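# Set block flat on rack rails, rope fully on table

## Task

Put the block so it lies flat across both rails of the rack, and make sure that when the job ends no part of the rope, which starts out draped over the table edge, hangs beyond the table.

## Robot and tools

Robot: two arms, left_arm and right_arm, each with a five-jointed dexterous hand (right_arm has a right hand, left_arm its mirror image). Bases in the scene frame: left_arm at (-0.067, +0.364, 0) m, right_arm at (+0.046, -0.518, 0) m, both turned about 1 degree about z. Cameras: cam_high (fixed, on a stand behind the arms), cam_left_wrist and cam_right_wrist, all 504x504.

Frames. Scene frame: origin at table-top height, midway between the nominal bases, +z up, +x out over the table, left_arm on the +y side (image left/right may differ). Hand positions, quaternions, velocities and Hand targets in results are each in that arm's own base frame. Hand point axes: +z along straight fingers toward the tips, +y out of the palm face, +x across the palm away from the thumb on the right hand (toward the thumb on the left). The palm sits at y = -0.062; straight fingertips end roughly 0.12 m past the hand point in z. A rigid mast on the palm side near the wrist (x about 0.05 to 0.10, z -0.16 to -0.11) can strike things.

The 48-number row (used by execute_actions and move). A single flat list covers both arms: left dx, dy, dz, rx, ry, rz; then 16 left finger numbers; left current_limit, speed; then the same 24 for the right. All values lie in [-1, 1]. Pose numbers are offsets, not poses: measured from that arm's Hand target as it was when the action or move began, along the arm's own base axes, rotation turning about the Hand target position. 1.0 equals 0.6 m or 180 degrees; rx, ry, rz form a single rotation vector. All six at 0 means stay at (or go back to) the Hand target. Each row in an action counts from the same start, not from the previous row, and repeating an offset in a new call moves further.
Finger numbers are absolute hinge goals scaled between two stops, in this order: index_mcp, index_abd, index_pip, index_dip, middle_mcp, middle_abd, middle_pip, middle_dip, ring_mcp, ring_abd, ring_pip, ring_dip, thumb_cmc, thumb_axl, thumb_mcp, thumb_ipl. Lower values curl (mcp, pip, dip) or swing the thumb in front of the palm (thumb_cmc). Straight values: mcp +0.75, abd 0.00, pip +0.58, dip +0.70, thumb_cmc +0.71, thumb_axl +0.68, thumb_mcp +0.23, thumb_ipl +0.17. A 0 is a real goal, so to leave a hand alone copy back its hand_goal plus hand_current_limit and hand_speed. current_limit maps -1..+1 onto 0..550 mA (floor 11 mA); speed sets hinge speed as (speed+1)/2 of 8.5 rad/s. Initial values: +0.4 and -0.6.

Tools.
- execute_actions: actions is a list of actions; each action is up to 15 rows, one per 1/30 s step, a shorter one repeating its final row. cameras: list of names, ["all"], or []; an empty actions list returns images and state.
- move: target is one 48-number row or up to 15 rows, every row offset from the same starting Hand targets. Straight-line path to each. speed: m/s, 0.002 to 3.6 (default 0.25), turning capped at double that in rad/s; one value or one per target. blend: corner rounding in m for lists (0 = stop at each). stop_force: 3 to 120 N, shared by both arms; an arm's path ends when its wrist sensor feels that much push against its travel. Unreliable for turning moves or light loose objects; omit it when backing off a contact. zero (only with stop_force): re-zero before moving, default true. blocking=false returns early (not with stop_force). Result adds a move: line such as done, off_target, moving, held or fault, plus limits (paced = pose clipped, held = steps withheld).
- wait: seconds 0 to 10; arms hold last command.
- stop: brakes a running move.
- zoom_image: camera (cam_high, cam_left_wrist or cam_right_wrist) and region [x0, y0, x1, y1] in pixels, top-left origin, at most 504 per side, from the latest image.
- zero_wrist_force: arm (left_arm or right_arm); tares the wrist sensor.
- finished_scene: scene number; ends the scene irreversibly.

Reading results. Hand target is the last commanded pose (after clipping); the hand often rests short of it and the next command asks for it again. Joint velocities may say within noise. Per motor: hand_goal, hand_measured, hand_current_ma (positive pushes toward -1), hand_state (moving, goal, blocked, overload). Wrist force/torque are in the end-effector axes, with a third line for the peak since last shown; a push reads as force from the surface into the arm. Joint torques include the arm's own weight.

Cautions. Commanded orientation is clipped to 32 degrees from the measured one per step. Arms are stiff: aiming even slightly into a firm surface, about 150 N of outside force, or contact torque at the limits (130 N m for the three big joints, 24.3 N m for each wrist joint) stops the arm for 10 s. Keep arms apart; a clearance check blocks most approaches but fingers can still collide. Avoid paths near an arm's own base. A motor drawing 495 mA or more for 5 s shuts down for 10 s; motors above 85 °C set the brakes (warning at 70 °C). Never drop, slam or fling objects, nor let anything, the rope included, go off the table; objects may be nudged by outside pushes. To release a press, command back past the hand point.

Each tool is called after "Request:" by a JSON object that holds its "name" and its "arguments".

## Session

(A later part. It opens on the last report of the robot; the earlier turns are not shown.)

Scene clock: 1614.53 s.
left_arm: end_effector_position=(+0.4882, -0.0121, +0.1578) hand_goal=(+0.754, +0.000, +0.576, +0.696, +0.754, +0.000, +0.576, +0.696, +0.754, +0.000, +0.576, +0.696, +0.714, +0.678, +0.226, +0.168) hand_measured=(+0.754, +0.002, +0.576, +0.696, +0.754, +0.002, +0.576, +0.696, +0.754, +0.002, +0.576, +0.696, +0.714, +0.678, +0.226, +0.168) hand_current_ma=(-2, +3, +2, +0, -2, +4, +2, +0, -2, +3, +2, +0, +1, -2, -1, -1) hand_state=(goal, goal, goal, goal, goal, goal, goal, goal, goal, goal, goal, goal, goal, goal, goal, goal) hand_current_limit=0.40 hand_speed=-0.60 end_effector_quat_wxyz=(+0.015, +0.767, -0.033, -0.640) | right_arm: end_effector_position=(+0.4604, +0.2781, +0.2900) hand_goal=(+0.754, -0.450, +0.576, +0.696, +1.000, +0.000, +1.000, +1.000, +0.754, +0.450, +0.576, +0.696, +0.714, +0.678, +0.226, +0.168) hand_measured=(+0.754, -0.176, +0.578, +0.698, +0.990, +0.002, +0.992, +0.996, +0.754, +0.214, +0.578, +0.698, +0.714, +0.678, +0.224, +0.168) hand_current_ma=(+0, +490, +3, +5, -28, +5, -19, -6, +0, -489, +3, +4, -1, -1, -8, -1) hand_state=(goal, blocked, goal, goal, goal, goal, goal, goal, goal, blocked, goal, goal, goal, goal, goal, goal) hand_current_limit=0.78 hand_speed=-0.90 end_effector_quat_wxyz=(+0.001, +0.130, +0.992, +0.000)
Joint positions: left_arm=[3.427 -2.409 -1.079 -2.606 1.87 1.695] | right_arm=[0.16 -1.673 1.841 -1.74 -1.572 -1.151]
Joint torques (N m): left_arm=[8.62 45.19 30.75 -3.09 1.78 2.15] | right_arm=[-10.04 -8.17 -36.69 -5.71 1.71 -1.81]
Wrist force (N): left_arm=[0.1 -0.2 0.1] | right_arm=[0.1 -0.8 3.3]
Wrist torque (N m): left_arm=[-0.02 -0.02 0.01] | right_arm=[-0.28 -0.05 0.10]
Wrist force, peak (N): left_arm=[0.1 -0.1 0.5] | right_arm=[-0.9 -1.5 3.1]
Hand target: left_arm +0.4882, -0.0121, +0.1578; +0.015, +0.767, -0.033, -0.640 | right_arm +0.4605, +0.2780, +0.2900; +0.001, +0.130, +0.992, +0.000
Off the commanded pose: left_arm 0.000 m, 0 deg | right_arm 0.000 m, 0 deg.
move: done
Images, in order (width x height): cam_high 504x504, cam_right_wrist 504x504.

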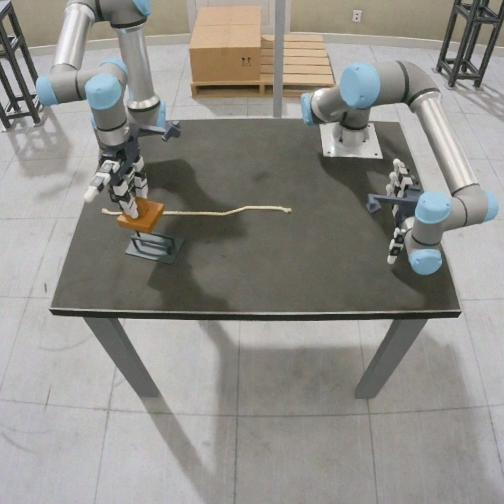

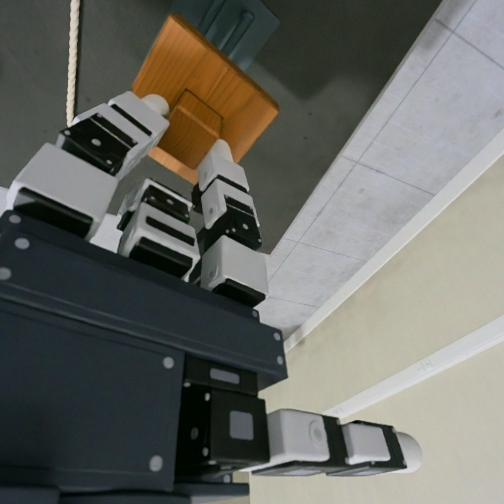

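Request:
{"name": "move", "arguments": {"target": [0,0,0,0,0,0,0.754,0,0.576,0.696,0.754,0,0.576,0.696,0.754,0,0.576,0.696,0.714,0.678,0.226,0.168,0.4,-0.6,0.0083,-0.0022,-0.1083,0,0,0,0.754,-0.45,0.576,0.696,1,0,1,1,0.754,0.45,0.576,0.696,0.714,0.678,0.226,0.168,0.78,-0.9], "speed": 0.08, "cameras": ["cam_high","cam_right_wrist"]}}

Request:
{"name": "zoom_image", "arguments": {"camera": "cam_high", "region": [100, 170, 220, 290]}}

Request:
{"name": "zoom_image", "arguments": {"camera": "cam_right_wrist", "region": [100, 0, 320, 220]}}

Scene clock: 1709.13 s.
left_arm: end_effector_position=(+0.4882, -0.0121, +0.1578) hand_goal=(+0.754, +0.000, +0.576, +0.696, +0.754, +0.000, +0.576, +0.696, +0.754, +0.000, +0.576, +0.696, +0.714, +0.678, +0.226, +0.168) hand_measured=(+0.754, +0.002, +0.576, +0.696, +0.754, +0.002, +0.576, +0.696, +0.754, +0.002, +0.576, +0.696, +0.714, +0.678, +0.226, +0.168) hand_current_ma=(-2, +3, +2, +0, -2, +4, +2, +0, -2, +3, +2, +0, +1, -2, -1, -1) hand_state=(goal, goal, goal, goal, goal, goal, goal, goal, goal, goal, goal, goal, goal, goal, goal, goal) hand_current_limit=0.40 hand_speed=-0.60 end_effector_quat_wxyz=(+0.015, +0.767, -0.033, -0.640) | right_arm: end_effector_position=(+0.4654, +0.2767, +0.2251) hand_goal=(+0.754, -0.450, +0.576, +0.696, +1.000, +0.000, +1.000, +1.000, +0.754, +0.450, +0.576, +0.696, +0.714, +0.678, +0.226, +0.168) hand_measured=(+0.754, -0.176, +0.578, +0.698, +0.990, +0.002, +0.992, +0.996, +0.754, +0.214, +0.578, +0.698, +0.714, +0.678, +0.224, +0.168) hand_current_ma=(+0, +490, +3, +5, -28, +5, -19, -6, +0, -489, +3, +4, -1, -1, -8, -1) hand_state=(goal, blocked, goal, goal, goal, goal, goal, goal, goal, blocked, goal, goal, goal, goal, goal, goal) hand_current_limit=0.78 hand_speed=-0.90 end_effector_quat_wxyz=(+0.001, +0.130, +0.992, +0.000)
Joint positions: left_arm=[3.427 -2.409 -1.079 -2.606 1.87 1.695] | right_arm=[0.155 -1.622 1.966 -1.916 -1.572 -1.156]
Joint torques (N m): left_arm=[8.68 45.44 30.72 -3.01 1.73 2.06] | right_arm=[-11.52 -9.25 -9.04 -5.93 1.95 -2.04]
Wrist force (N): left_arm=[-0.2 -0.2 0.1] | right_arm=[-0.2 -0.3 3.2]
Wrist torque (N m): left_arm=[-0.01 0.02 -0.02] | right_arm=[-0.20 0.01 0.08]
Wrist force, peak (N): left_arm=[0.1 -0.4 0.4] | right_arm=[-0.3 -0.5 3.7]
Hand target: left_arm +0.4882, -0.0121, +0.1578; +0.015, +0.767, -0.033, -0.640 | right_arm +0.4655, +0.2767, +0.2251; +0.001, +0.130, +0.992, +0.000
Off the commanded pose: left_arm 0.000 m, 0 deg | right_arm 0.000 m, 0 deg.
move: done
Images, in order (width x height): cam_high 504x504, cam_right_wrist 504x504.

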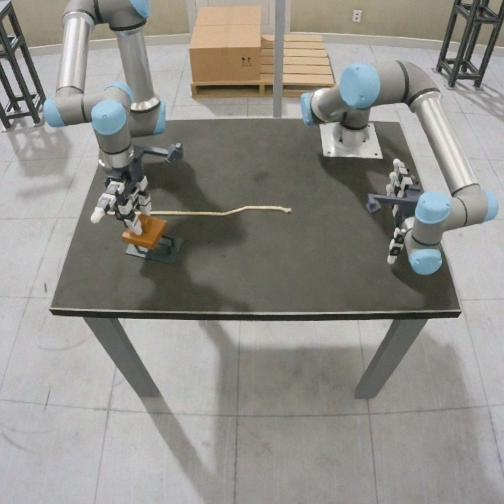

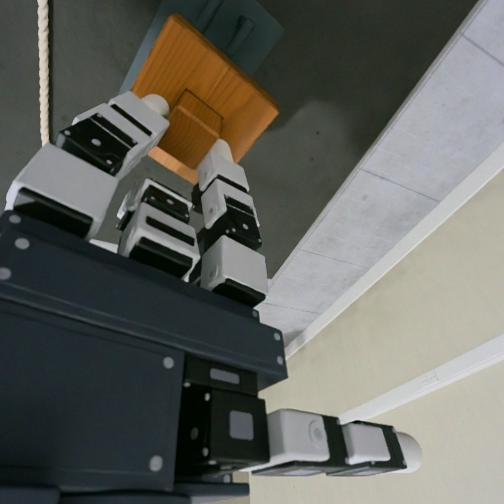

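Scaled by 4.200.

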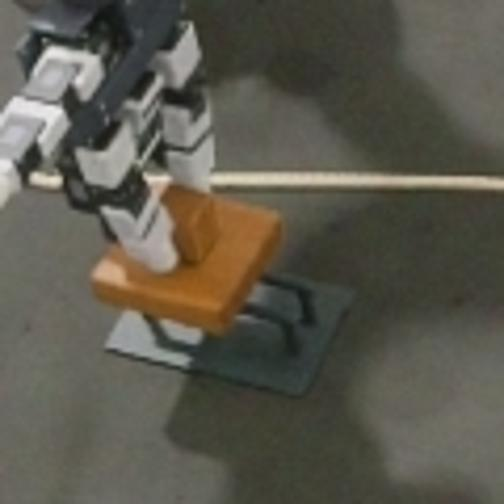

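Scaled by 2.291.

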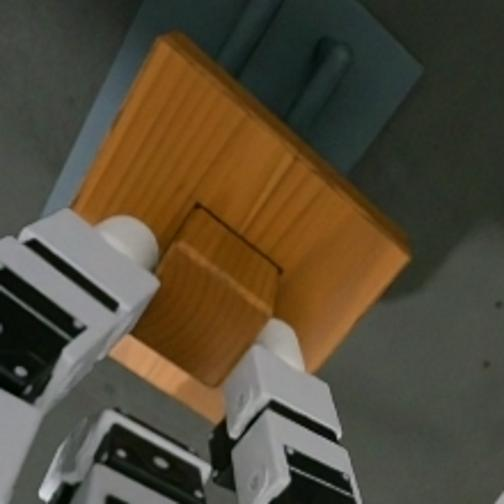

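Request:
{"name": "move", "arguments": {"target": [0,0,0,0,0,0,0.754,0,0.576,0.696,0.754,0,0.576,0.696,0.754,0,0.576,0.696,0.714,0.678,0.226,0.168,0.4,-0.6,0.0035,0.0183,0,0,0,0,0.754,-0.45,0.576,0.696,1,0,1,1,0.754,0.45,0.576,0.696,0.714,0.678,0.226,0.168,0.78,-0.9], "speed": 0.04}}

Request:
{"name": "move", "arguments": {"target": [0,0,0,0,0,0,0.754,0,0.576,0.696,0.754,0,0.576,0.696,0.754,0,0.576,0.696,0.714,0.678,0.226,0.168,0.4,-0.6,0,0,-0.06,0,0,0,0.754,-0.45,0.576,0.696,1,0,1,1,0.754,0.45,0.576,0.696,0.714,0.678,0.226,0.168,0.78,-0.9], "speed": 0.012, "stop_force": 3, "cameras": ["cam_high","cam_right_wrist"]}}

Request:
{"name": "zoom_image", "arguments": {"camera": "cam_high", "region": [100, 170, 220, 290]}}

Request:
{"name": "zoom_image", "arguments": {"camera": "cam_right_wrist", "region": [100, 0, 320, 220]}}

Scene clock: 1737.93 s.
left_arm: end_effector_position=(+0.4882, -0.0121, +0.1578) hand_goal=(+0.754, +0.000, +0.576, +0.696, +0.754, +0.000, +0.576, +0.696, +0.754, +0.000, +0.576, +0.696, +0.714, +0.678, +0.226, +0.168) hand_measured=(+0.754, +0.002, +0.576, +0.696, +0.754, +0.002, +0.576, +0.696, +0.754, +0.002, +0.576, +0.696, +0.714, +0.678, +0.226, +0.168) hand_current_ma=(-2, +3, +2, +0, -2, +4, +2, +0, -2, +3, +2, +0, +1, -2, -1, -1) hand_state=(goal, goal, goal, goal, goal, goal, goal, goal, goal, goal, goal, goal, goal, goal, goal, goal) hand_current_limit=0.40 hand_speed=-0.60 end_effector_quat_wxyz=(+0.015, +0.767, -0.033, -0.640) | right_arm: end_effector_position=(+0.4675, +0.2876, +0.2251) hand_goal=(+0.754, -0.450, +0.576, +0.696, +1.000, +0.000, +1.000, +1.000, +0.754, +0.450, +0.576, +0.696, +0.714, +0.678, +0.226, +0.168) hand_measured=(+0.754, -0.176, +0.578, +0.698, +0.990, +0.002, +0.992, +0.996, +0.754, +0.214, +0.578, +0.698, +0.714, +0.678, +0.224, +0.168) hand_current_ma=(+0, +489, +3, +5, -28, +5, -19, -6, +0, -489, +3, +4, -1, -1, -8, -1) hand_state=(goal, blocked, goal, goal, goal, goal, goal, goal, goal, blocked, goal, goal, goal, goal, goal, goal) hand_current_limit=0.78 hand_speed=-0.90 end_effector_quat_wxyz=(+0.001, +0.130, +0.992, +0.000)
Joint positions: left_arm=[3.427 -2.409 -1.079 -2.606 1.87 1.695] | right_arm=[0.178 -1.605 1.95 -1.917 -1.572 -1.133]
Joint torques (N m): left_arm=[9.33 45.03 30.41 -2.83 1.82 2.06] | right_arm=[8.34 -10.84 -35.23 -5.78 0.78 1.92]
Wrist force (N): left_arm=[0.1 -0.2 0.0] | right_arm=[0.1 -0.6 3.1]
Wrist torque (N m): left_arm=[-0.02 -0.02 0.02] | right_arm=[-0.24 -0.05 -0.06]
Wrist force, peak (N): left_arm=[0.2 -0.1 0.5] | right_arm=[-0.2 -1.3 3.5]
Hand target: left_arm +0.4882, -0.0121, +0.1578; +0.015, +0.767, -0.033, -0.640 | right_arm +0.4676, +0.2877, +0.2251; +0.001, +0.130, +0.992, +0.000
Off the commanded pose: left_arm 0.000 m, 0 deg | right_arm 0.000 m, 0 deg.
move: done

Scene clock: 1741.13 s.
left_arm: end_effector_position=(+0.4882, -0.0121, +0.1578) hand_goal=(+0.754, +0.000, +0.576, +0.696, +0.754, +0.000, +0.576, +0.696, +0.754, +0.000, +0.576, +0.696, +0.714, +0.678, +0.226, +0.168) hand_measured=(+0.754, +0.002, +0.576, +0.696, +0.754, +0.002, +0.576, +0.696, +0.754, +0.002, +0.576, +0.696, +0.714, +0.678, +0.226, +0.168) hand_current_ma=(-2, +3, +2, +0, -2, +4, +2, +0, -2, +3, +2, +0, +1, -2, -1, -1) hand_state=(goal, goal, goal, goal, goal, goal, goal, goal, goal, goal, goal, goal, goal, goal, goal, goal) hand_current_limit=0.40 hand_speed=-0.60 end_effector_quat_wxyz=(+0.015, +0.767, -0.033, -0.640) | right_arm: end_effector_position=(+0.4675, +0.2877, +0.2015) hand_goal=(+0.754, -0.450, +0.576, +0.696, +1.000, +0.000, +1.000, +1.000, +0.754, +0.450, +0.576, +0.696, +0.714, +0.678, +0.226, +0.168) hand_measured=(+0.754, -0.176, +0.578, +0.698, +0.990, +0.002, +0.992, +0.996, +0.754, +0.214, +0.578, +0.698, +0.714, +0.678, +0.224, +0.168) hand_current_ma=(+0, +489, +2, +3, -28, +5, -19, -6, +0, -489, +3, +4, -1, -1, -8, -1) hand_state=(goal, blocked, goal, goal, goal, goal, goal, goal, goal, blocked, goal, goal, goal, goal, goal, goal) hand_current_limit=0.78 hand_speed=-0.90 end_effector_quat_wxyz=(+0.001, +0.130, +0.992, +0.000)
Joint positions: left_arm=[3.427 -2.409 -1.079 -2.606 1.87 1.695] | right_arm=[0.178 -1.583 1.993 -1.982 -1.572 -1.133]
Joint torques (N m): left_arm=[9.37 45.77 30.84 -2.93 1.69 2.03] | right_arm=[9.72 -29.28 -34.05 -0.83 -1.32 1.61]
Wrist force (N): left_arm=[0.0 -0.2 0.3] | right_arm=[0.3 -0.5 2.3]
Wrist torque (N m): left_arm=[-0.04 -0.01 0.01] | right_arm=[-0.17 0.05 -0.03]
Wrist force, peak (N): left_arm=[0.2 -0.3 0.3] | right_arm=[-1.3 -1.0 -5.4]
Hand target: left_arm +0.4882, -0.0121, +0.1578; +0.015, +0.767, -0.033, -0.640 | right_arm +0.4676, +0.2877, +0.2015; +0.001, +0.130, +0.992, +0.000 (not the last commanded pose)
Off the commanded pose: left_arm 0.000 m, 0 deg | right_arm 0.012 m, 0 deg.
move: contact (right_arm)
Images, in order (width x height): cam_high 504x504, cam_right_wrist 504x504.

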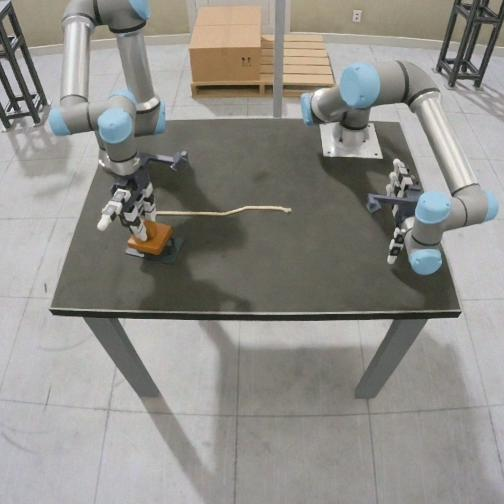

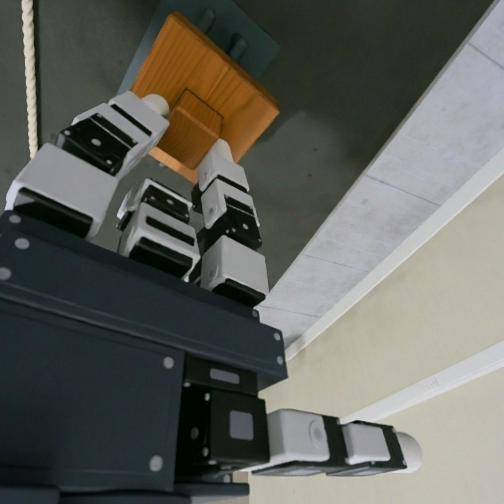

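Scaled by 4.200.

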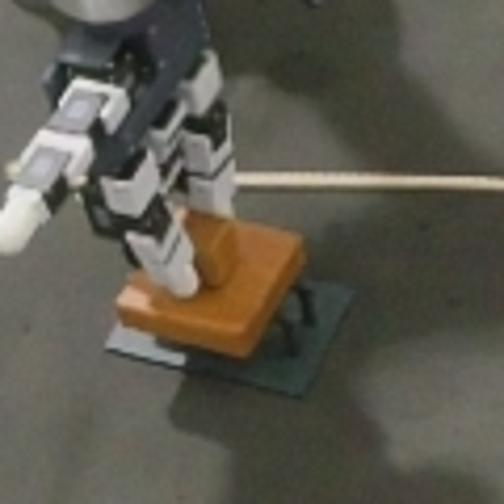

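Scaled by 2.291.

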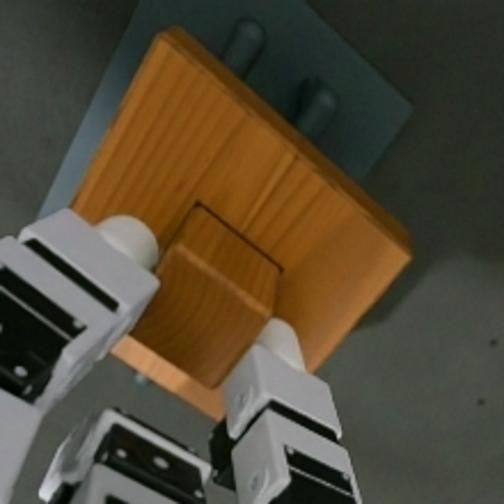

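Request:
{"name": "move", "arguments": {"target": [[0,0,0,0,0,0,0.754,0,0.576,0.696,0.754,0,0.576,0.696,0.754,0,0.576,0.696,0.714,0.678,0.226,0.168,0.4,-0.6,0,0,0.008,0,0,0,0.754,-0.45,0.576,0.696,1,0,1,1,0.754,0.45,0.576,0.696,0.714,0.678,0.226,0.168,0.78,-0.9],[0,0,0,0,0,0,0.754,0,0.576,0.696,0.754,0,0.576,0.696,0.754,0,0.576,0.696,0.714,0.678,0.226,0.168,0.4,-0.6,-0.009,0.0022,0.008,0,0,0,0.754,-0.45,0.576,0.696,1,0,1,1,0.754,0.45,0.576,0.696,0.714,0.678,0.226,0.168,0.78,-0.9]], "speed": 0.03}}

Request:
{"name": "move", "arguments": {"target": [0,0,0,0,0,0,0.754,0,0.576,0.696,0.754,0,0.576,0.696,0.754,0,0.576,0.696,0.714,0.678,0.226,0.168,0.4,-0.6,0,0,-0.03,0,0,0,0.754,-0.45,0.576,0.696,1,0,1,1,0.754,0.45,0.576,0.696,0.714,0.678,0.226,0.168,0.78,-0.9], "speed": 0.006, "stop_force": 4, "cameras": ["cam_high","cam_right_wrist"]}}

Request:
{"name": "zoom_image", "arguments": {"camera": "cam_right_wrist", "region": [100, 0, 320, 220]}}

Scene clock: 1771.03 s.
left_arm: end_effector_position=(+0.4882, -0.0121, +0.1578) hand_goal=(+0.754, +0.000, +0.576, +0.696, +0.754, +0.000, +0.576, +0.696, +0.754, +0.000, +0.576, +0.696, +0.714, +0.678, +0.226, +0.168) hand_measured=(+0.754, +0.002, +0.576, +0.696, +0.754, +0.002, +0.576, +0.696, +0.754, +0.002, +0.576, +0.696, +0.714, +0.678, +0.226, +0.168) hand_current_ma=(-2, +3, +2, +0, -2, +4, +2, +0, -2, +3, +2, +0, +1, -2, -1, -1) hand_state=(goal, goal, goal, goal, goal, goal, goal, goal, goal, goal, goal, goal, goal, goal, goal, goal) hand_current_limit=0.40 hand_speed=-0.60 end_effector_quat_wxyz=(+0.015, +0.767, -0.033, -0.640) | right_arm: end_effector_position=(+0.4623, +0.2890, +0.2063) hand_goal=(+0.754, -0.450, +0.576, +0.696, +1.000, +0.000, +1.000, +1.000, +0.754, +0.450, +0.576, +0.696, +0.714, +0.678, +0.226, +0.168) hand_measured=(+0.754, -0.176, +0.578, +0.698, +0.990, +0.002, +0.992, +0.996, +0.754, +0.214, +0.578, +0.698, +0.714, +0.678, +0.224, +0.168) hand_current_ma=(+0, +489, +2, +3, -28, +5, -19, -6, +0, -489, +3, +4, -1, -1, -8, -1) hand_state=(goal, blocked, goal, goal, goal, goal, goal, goal, goal, blocked, goal, goal, goal, goal, goal, goal) hand_current_limit=0.78 hand_speed=-0.90 end_effector_quat_wxyz=(+0.001, +0.130, +0.992, +0.000)
Joint positions: left_arm=[3.427 -2.409 -1.079 -2.606 1.87 1.695] | right_arm=[0.183 -1.598 1.995 -1.969 -1.572 -1.128]
Joint torques (N m): left_arm=[8.91 45.24 29.96 -2.89 1.75 2.08] | right_arm=[8.82 -29.72 -7.26 -0.07 -0.69 2]
Wrist force (N): left_arm=[0.3 -0.3 0.3] | right_arm=[-0.1 -0.7 3.1]
Wrist torque (N m): left_arm=[-0.04 -0.04 0.03] | right_arm=[-0.25 -0.02 -0.08]
Wrist force, peak (N): left_arm=[0.0 -0.5 0.3] | right_arm=[0.0 -0.8 3.3]
Hand target: left_arm +0.4882, -0.0121, +0.1578; +0.015, +0.767, -0.033, -0.640 | right_arm +0.4622, +0.2890, +0.2063; +0.001, +0.130, +0.992, +0.000
Off the commanded pose: left_arm 0.000 m, 0 deg | right_arm 0.000 m, 0 deg.
move: done

Scene clock: 1773.23 s.
left_arm: end_effector_position=(+0.4882, -0.0121, +0.1578) hand_goal=(+0.754, +0.000, +0.576, +0.696, +0.754, +0.000, +0.576, +0.696, +0.754, +0.000, +0.576, +0.696, +0.714, +0.678, +0.226, +0.168) hand_measured=(+0.754, +0.002, +0.576, +0.696, +0.754, +0.002, +0.576, +0.696, +0.754, +0.002, +0.576, +0.696, +0.714, +0.678, +0.226, +0.168) hand_current_ma=(-2, +3, +2, +0, -2, +4, +2, +0, -2, +3, +2, +0, +1, -2, -1, -1) hand_state=(goal, goal, goal, goal, goal, goal, goal, goal, goal, goal, goal, goal, goal, goal, goal, goal) hand_current_limit=0.40 hand_speed=-0.60 end_effector_quat_wxyz=(+0.015, +0.767, -0.033, -0.640) | right_arm: end_effector_position=(+0.4622, +0.2890, +0.2009) hand_goal=(+0.754, -0.450, +0.576, +0.696, +1.000, +0.000, +1.000, +1.000, +0.754, +0.450, +0.576, +0.696, +0.714, +0.678, +0.226, +0.168) hand_measured=(+0.754, -0.176, +0.578, +0.698, +0.990, +0.002, +0.992, +0.996, +0.754, +0.214, +0.578, +0.698, +0.714, +0.678, +0.224, +0.168) hand_current_ma=(+0, +489, +2, +3, -28, +5, -19, -6, +0, -489, +3, +4, -1, -1, -8, -1) hand_state=(goal, blocked, goal, goal, goal, goal, goal, goal, goal, blocked, goal, goal, goal, goal, goal, goal) hand_current_limit=0.78 hand_speed=-0.90 end_effector_quat_wxyz=(+0.001, +0.130, +0.992, +0.000)
Joint positions: left_arm=[3.427 -2.409 -1.079 -2.606 1.87 1.695] | right_arm=[0.183 -1.593 2.005 -1.984 -1.572 -1.128]
Joint torques (N m): left_arm=[8.92 44.97 30.5 -2.79 1.79 2.07] | right_arm=[10.47 -28.04 -32.98 -0.49 -1.5 1.65]
Wrist force (N): left_arm=[-0.1 -0.1 0.2] | right_arm=[-0.2 -0.8 -1.2]
Wrist torque (N m): left_arm=[-0.02 0.01 -0.01] | right_arm=[0.09 0.10 -0.10]
Wrist force, peak (N): left_arm=[0.2 -0.1 0.4] | right_arm=[-1.7 -1.1 -6.1]
Hand target: left_arm +0.4882, -0.0121, +0.1578; +0.015, +0.767, -0.033, -0.640 | right_arm +0.4622, +0.2890, +0.2009; +0.001, +0.130, +0.992, +0.000 (not the last commanded pose)
Off the commanded pose: left_arm 0.000 m, 0 deg | right_arm 0.013 m, 0 deg.
move: contact (right_arm)
Images, in order (width x height): cam_high 504x504, cam_right_wrist 504x504.

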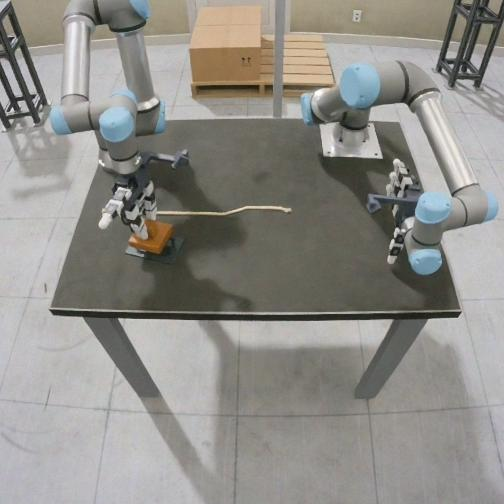

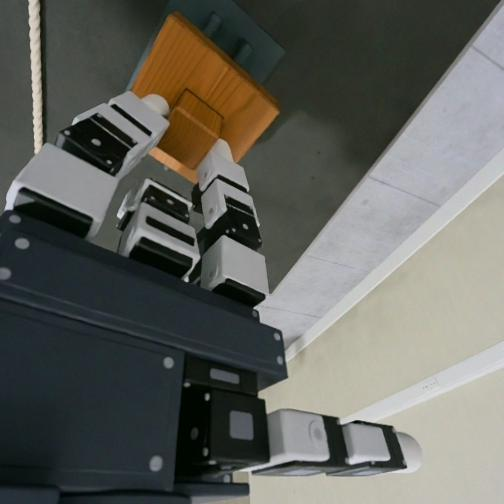

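Scaled by 2.291.

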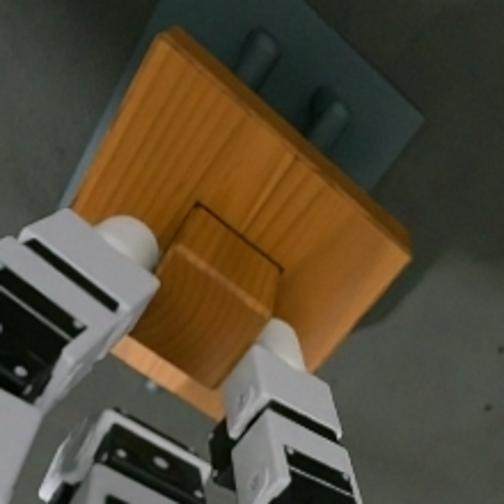

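Request:
{"name": "move", "arguments": {"target": [[0,0,0,0,0,0,0.754,0,0.576,0.696,0.754,0,0.576,0.696,0.754,0,0.576,0.696,0.714,0.678,0.226,0.168,0.4,-0.6,0,0,0.0,0,0,0,0.754,-0.05,0.576,0.696,1,0,1,1,0.754,0.05,0.576,0.696,0.714,0.678,0.226,0.168,0.6,-0.92],[0,0,0,0,0,0,0.754,0,0.576,0.696,0.754,0,0.576,0.696,0.754,0,0.576,0.696,0.714,0.678,0.226,0.168,0.4,-0.6,0,0,0.2,0,0,0,0.754,0.0,0.576,0.696,1,0,1,1,0.754,0.0,0.576,0.696,0.714,0.678,0.226,0.168,0.4,-0.6],[0,0,0,0,0,0,0.754,0,0.576,0.696,0.754,0,0.576,0.696,0.754,0,0.576,0.696,0.714,0.678,0.226,0.168,0.4,-0.6,-0.15,0.15,0.25,0,0,0,0.754,0.0,0.576,0.696,1,0,1,1,0.754,0.0,0.576,0.696,0.714,0.678,0.226,0.168,0.4,-0.6]], "speed": [0.02,0.08,0.2], "cameras": ["cam_high","cam_right_wrist"]}}

Request:
{"name": "zoom_image", "arguments": {"camera": "cam_high", "region": [100, 170, 220, 290]}}

Request:
{"name": "zoom_image", "arguments": {"camera": "cam_high", "region": [80, 150, 320, 290]}}

Scene clock: 1793.30 s.
left_arm: end_effector_position=(+0.4882, -0.0121, +0.1578) hand_goal=(+0.754, +0.000, +0.576, +0.696, +0.754, +0.000, +0.576, +0.696, +0.754, +0.000, +0.576, +0.696, +0.714, +0.678, +0.226, +0.168) hand_measured=(+0.754, +0.002, +0.576, +0.696, +0.754, +0.002, +0.576, +0.696, +0.754, +0.002, +0.576, +0.696, +0.714, +0.678, +0.226, +0.168) hand_current_ma=(-2, +3, +2, +0, -2, +4, +2, +0, -2, +3, +2, +0, +1, -2, -1, -1) hand_state=(goal, goal, goal, goal, goal, goal, goal, goal, goal, goal, goal, goal, goal, goal, goal, goal) hand_current_limit=0.40 hand_speed=-0.60 end_effector_quat_wxyz=(+0.015, +0.767, -0.033, -0.640) | right_arm: end_effector_position=(+0.3722, +0.3789, +0.3509) hand_goal=(+0.754, +0.000, +0.576, +0.696, +1.000, +0.000, +1.000, +1.000, +0.754, +0.000, +0.576, +0.696, +0.714, +0.678, +0.226, +0.168) hand_measured=(+0.754, -0.002, +0.578, +0.698, +0.990, +0.002, +0.992, +0.996, +0.754, +0.004, +0.578, +0.698, +0.714, +0.678, +0.224, +0.168) hand_current_ma=(+0, -4, +2, +3, -28, +5, -19, -6, +0, +5, +3, +4, -1, -1, -8, -1) hand_state=(goal, goal, goal, goal, goal, goal, goal, goal, goal, goal, goal, goal, goal, goal, goal, goal) hand_current_limit=0.40 hand_speed=-0.60 end_effector_quat_wxyz=(+0.001, +0.130, +0.992, +0.000)
Joint positions: left_arm=[3.427 -2.409 -1.079 -2.606 1.87 1.695] | right_arm=[0.442 -1.726 1.731 -1.577 -1.572 -0.868]
Joint torques (N m): left_arm=[8.78 45.32 30.48 -2.77 1.67 2.1] | right_arm=[9.92 -4.56 -34.22 -0.19 -2.03 1.82]
Wrist force (N): left_arm=[0.1 -0.2 0.3] | right_arm=[0.1 -0.4 0.5]
Wrist torque (N m): left_arm=[-0.03 -0.02 0.02] | right_arm=[-0.02 0.01 -0.03]
Wrist force, peak (N): left_arm=[0.2 -0.2 0.5] | right_arm=[-1.0 -1.2 1.3]
Hand target: left_arm +0.4882, -0.0121, +0.1578; +0.015, +0.767, -0.033, -0.640 | right_arm +0.3722, +0.3790, +0.3509; +0.001, +0.130, +0.992, +0.000
Off the commanded pose: left_arm 0.000 m, 0 deg | right_arm 0.000 m, 0 deg.
move: done
Images, in order (width x height): cam_high 504x504, cam_right_wrist 504x504.

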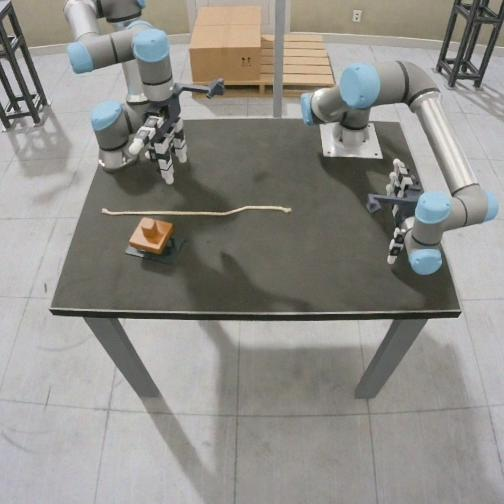

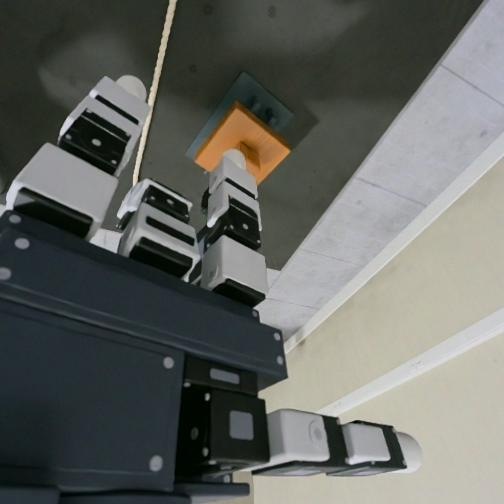

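Scaled by 4.200.

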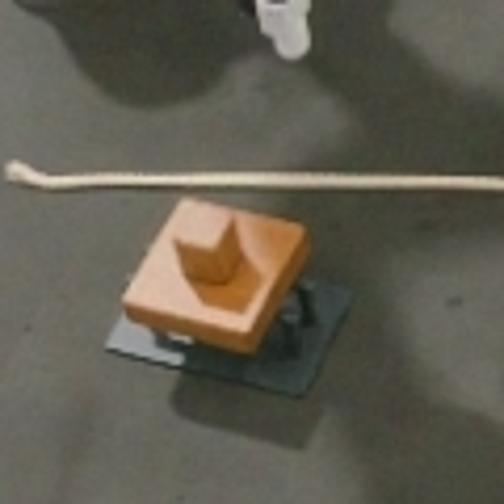

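Scaled by 2.100.

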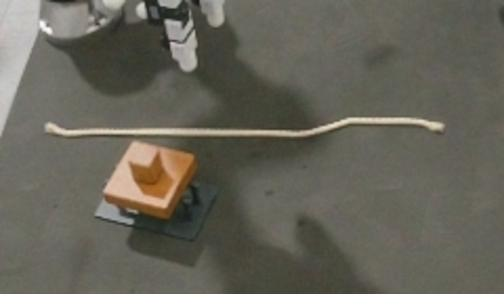

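Request:
{"name": "zoom_image", "arguments": {"camera": "cam_right_wrist", "region": [170, 60, 310, 200]}}

Scaled by 3.600.

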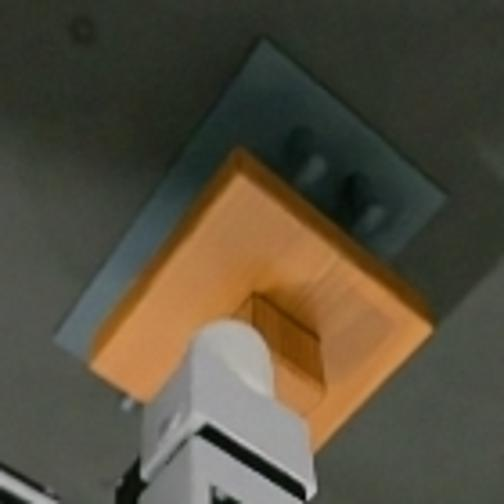

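Request:
{"name": "wait", "arguments": {"seconds": 0, "cameras": ["cam_left_wrist","cam_high"]}}

Request:
{"name": "zoom_image", "arguments": {"camera": "cam_left_wrist", "region": [60, 40, 400, 380]}}

Scene clock: 1858.10 s.
left_arm: end_effector_position=(+0.4882, -0.0121, +0.1578) hand_goal=(+0.754, +0.000, +0.576, +0.696, +0.754, +0.000, +0.576, +0.696, +0.754, +0.000, +0.576, +0.696, +0.714, +0.678, +0.226, +0.168) hand_measured=(+0.754, +0.002, +0.576, +0.696, +0.754, +0.002, +0.576, +0.696, +0.754, +0.002, +0.576, +0.696, +0.714, +0.678, +0.226, +0.168) hand_current_ma=(-2, +3, +2, +0, -2, +4, +2, +0, -2, +3, +2, +0, +1, -2, -1, -1) hand_state=(goal, goal, goal, goal, goal, goal, goal, goal, goal, goal, goal, goal, goal, goal, goal, goal) hand_current_limit=0.40 hand_speed=-0.60 end_effector_quat_wxyz=(+0.015, +0.767, -0.033, -0.640) | right_arm: end_effector_position=(+0.3722, +0.3790, +0.3509) hand_goal=(+0.754, +0.000, +0.576, +0.696, +1.000, +0.000, +1.000, +1.000, +0.754, +0.000, +0.576, +0.696, +0.714, +0.678, +0.226, +0.168) hand_measured=(+0.754, -0.002, +0.578, +0.698, +0.990, +0.002, +0.992, +0.996, +0.754, +0.004, +0.578, +0.698, +0.714, +0.678, +0.224, +0.168) hand_current_ma=(+0, -4, +2, +3, -28, +5, -19, -6, +0, +5, +3, +4, -1, -1, -8, -1) hand_state=(goal, goal, goal, goal, goal, goal, goal, goal, goal, goal, goal, goal, goal, goal, goal, goal) hand_current_limit=0.40 hand_speed=-0.60 end_effector_quat_wxyz=(+0.001, +0.130, +0.992, +0.000)
Joint positions: left_arm=[3.427 -2.409 -1.079 -2.606 1.87 1.695] | right_arm=[0.442 -1.726 1.731 -1.577 -1.572 -0.868]
Joint torques (N m): left_arm=[9.37 45.46 30.09 -2.81 1.67 2.14] | right_arm=[9.48 -5.56 -35.16 0.02 -1.76 1.68]
Wrist force (N): left_arm=[0.1 -0.1 0.4] | right_arm=[0.3 -0.6 0.8]
Wrist torque (N m): left_arm=[-0.03 -0.01 0.01] | right_arm=[-0.08 -0.03 -0.02]
Wrist force, peak (N): left_arm=[0.1 -0.4 0.4] | right_arm=[-0.1 -0.4 1.2]
Hand target: left_arm +0.4882, -0.0121, +0.1578; +0.015, +0.767, -0.033, -0.640 | right_arm +0.3722, +0.3790, +0.3509; +0.001, +0.130, +0.992, +0.000
Off the commanded pose: left_arm 0.000 m, 0 deg | right_arm 0.000 m, 0 deg.
Images, in order (width x height): cam_high 504x504, cam_left_wrist 504x504.

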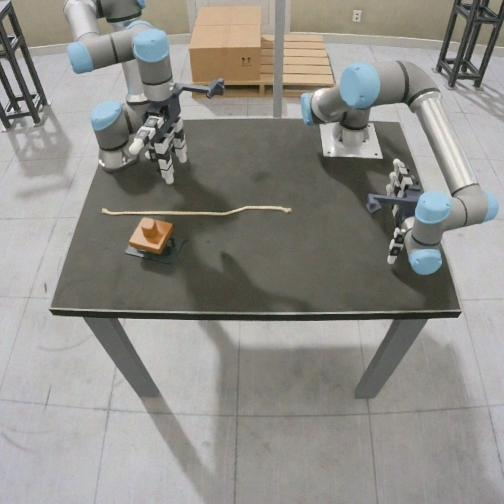

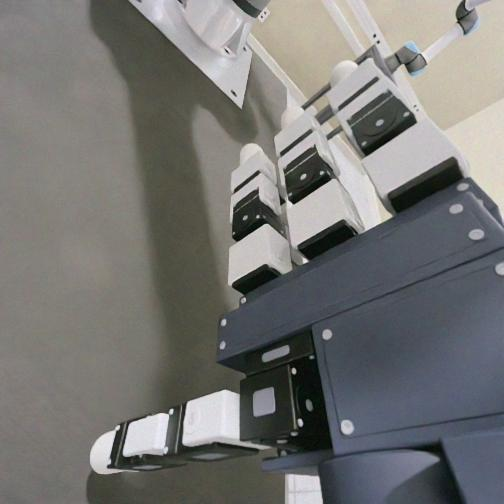

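Scaled by 1.482.

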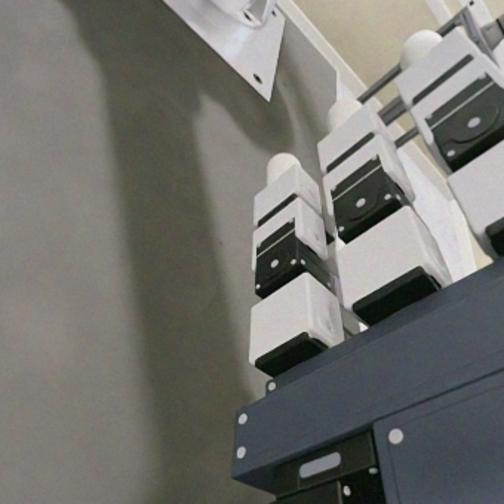

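Request:
{"name": "finished_scene", "arguments": {"scene": 1}}

The scene is finished: the task was done.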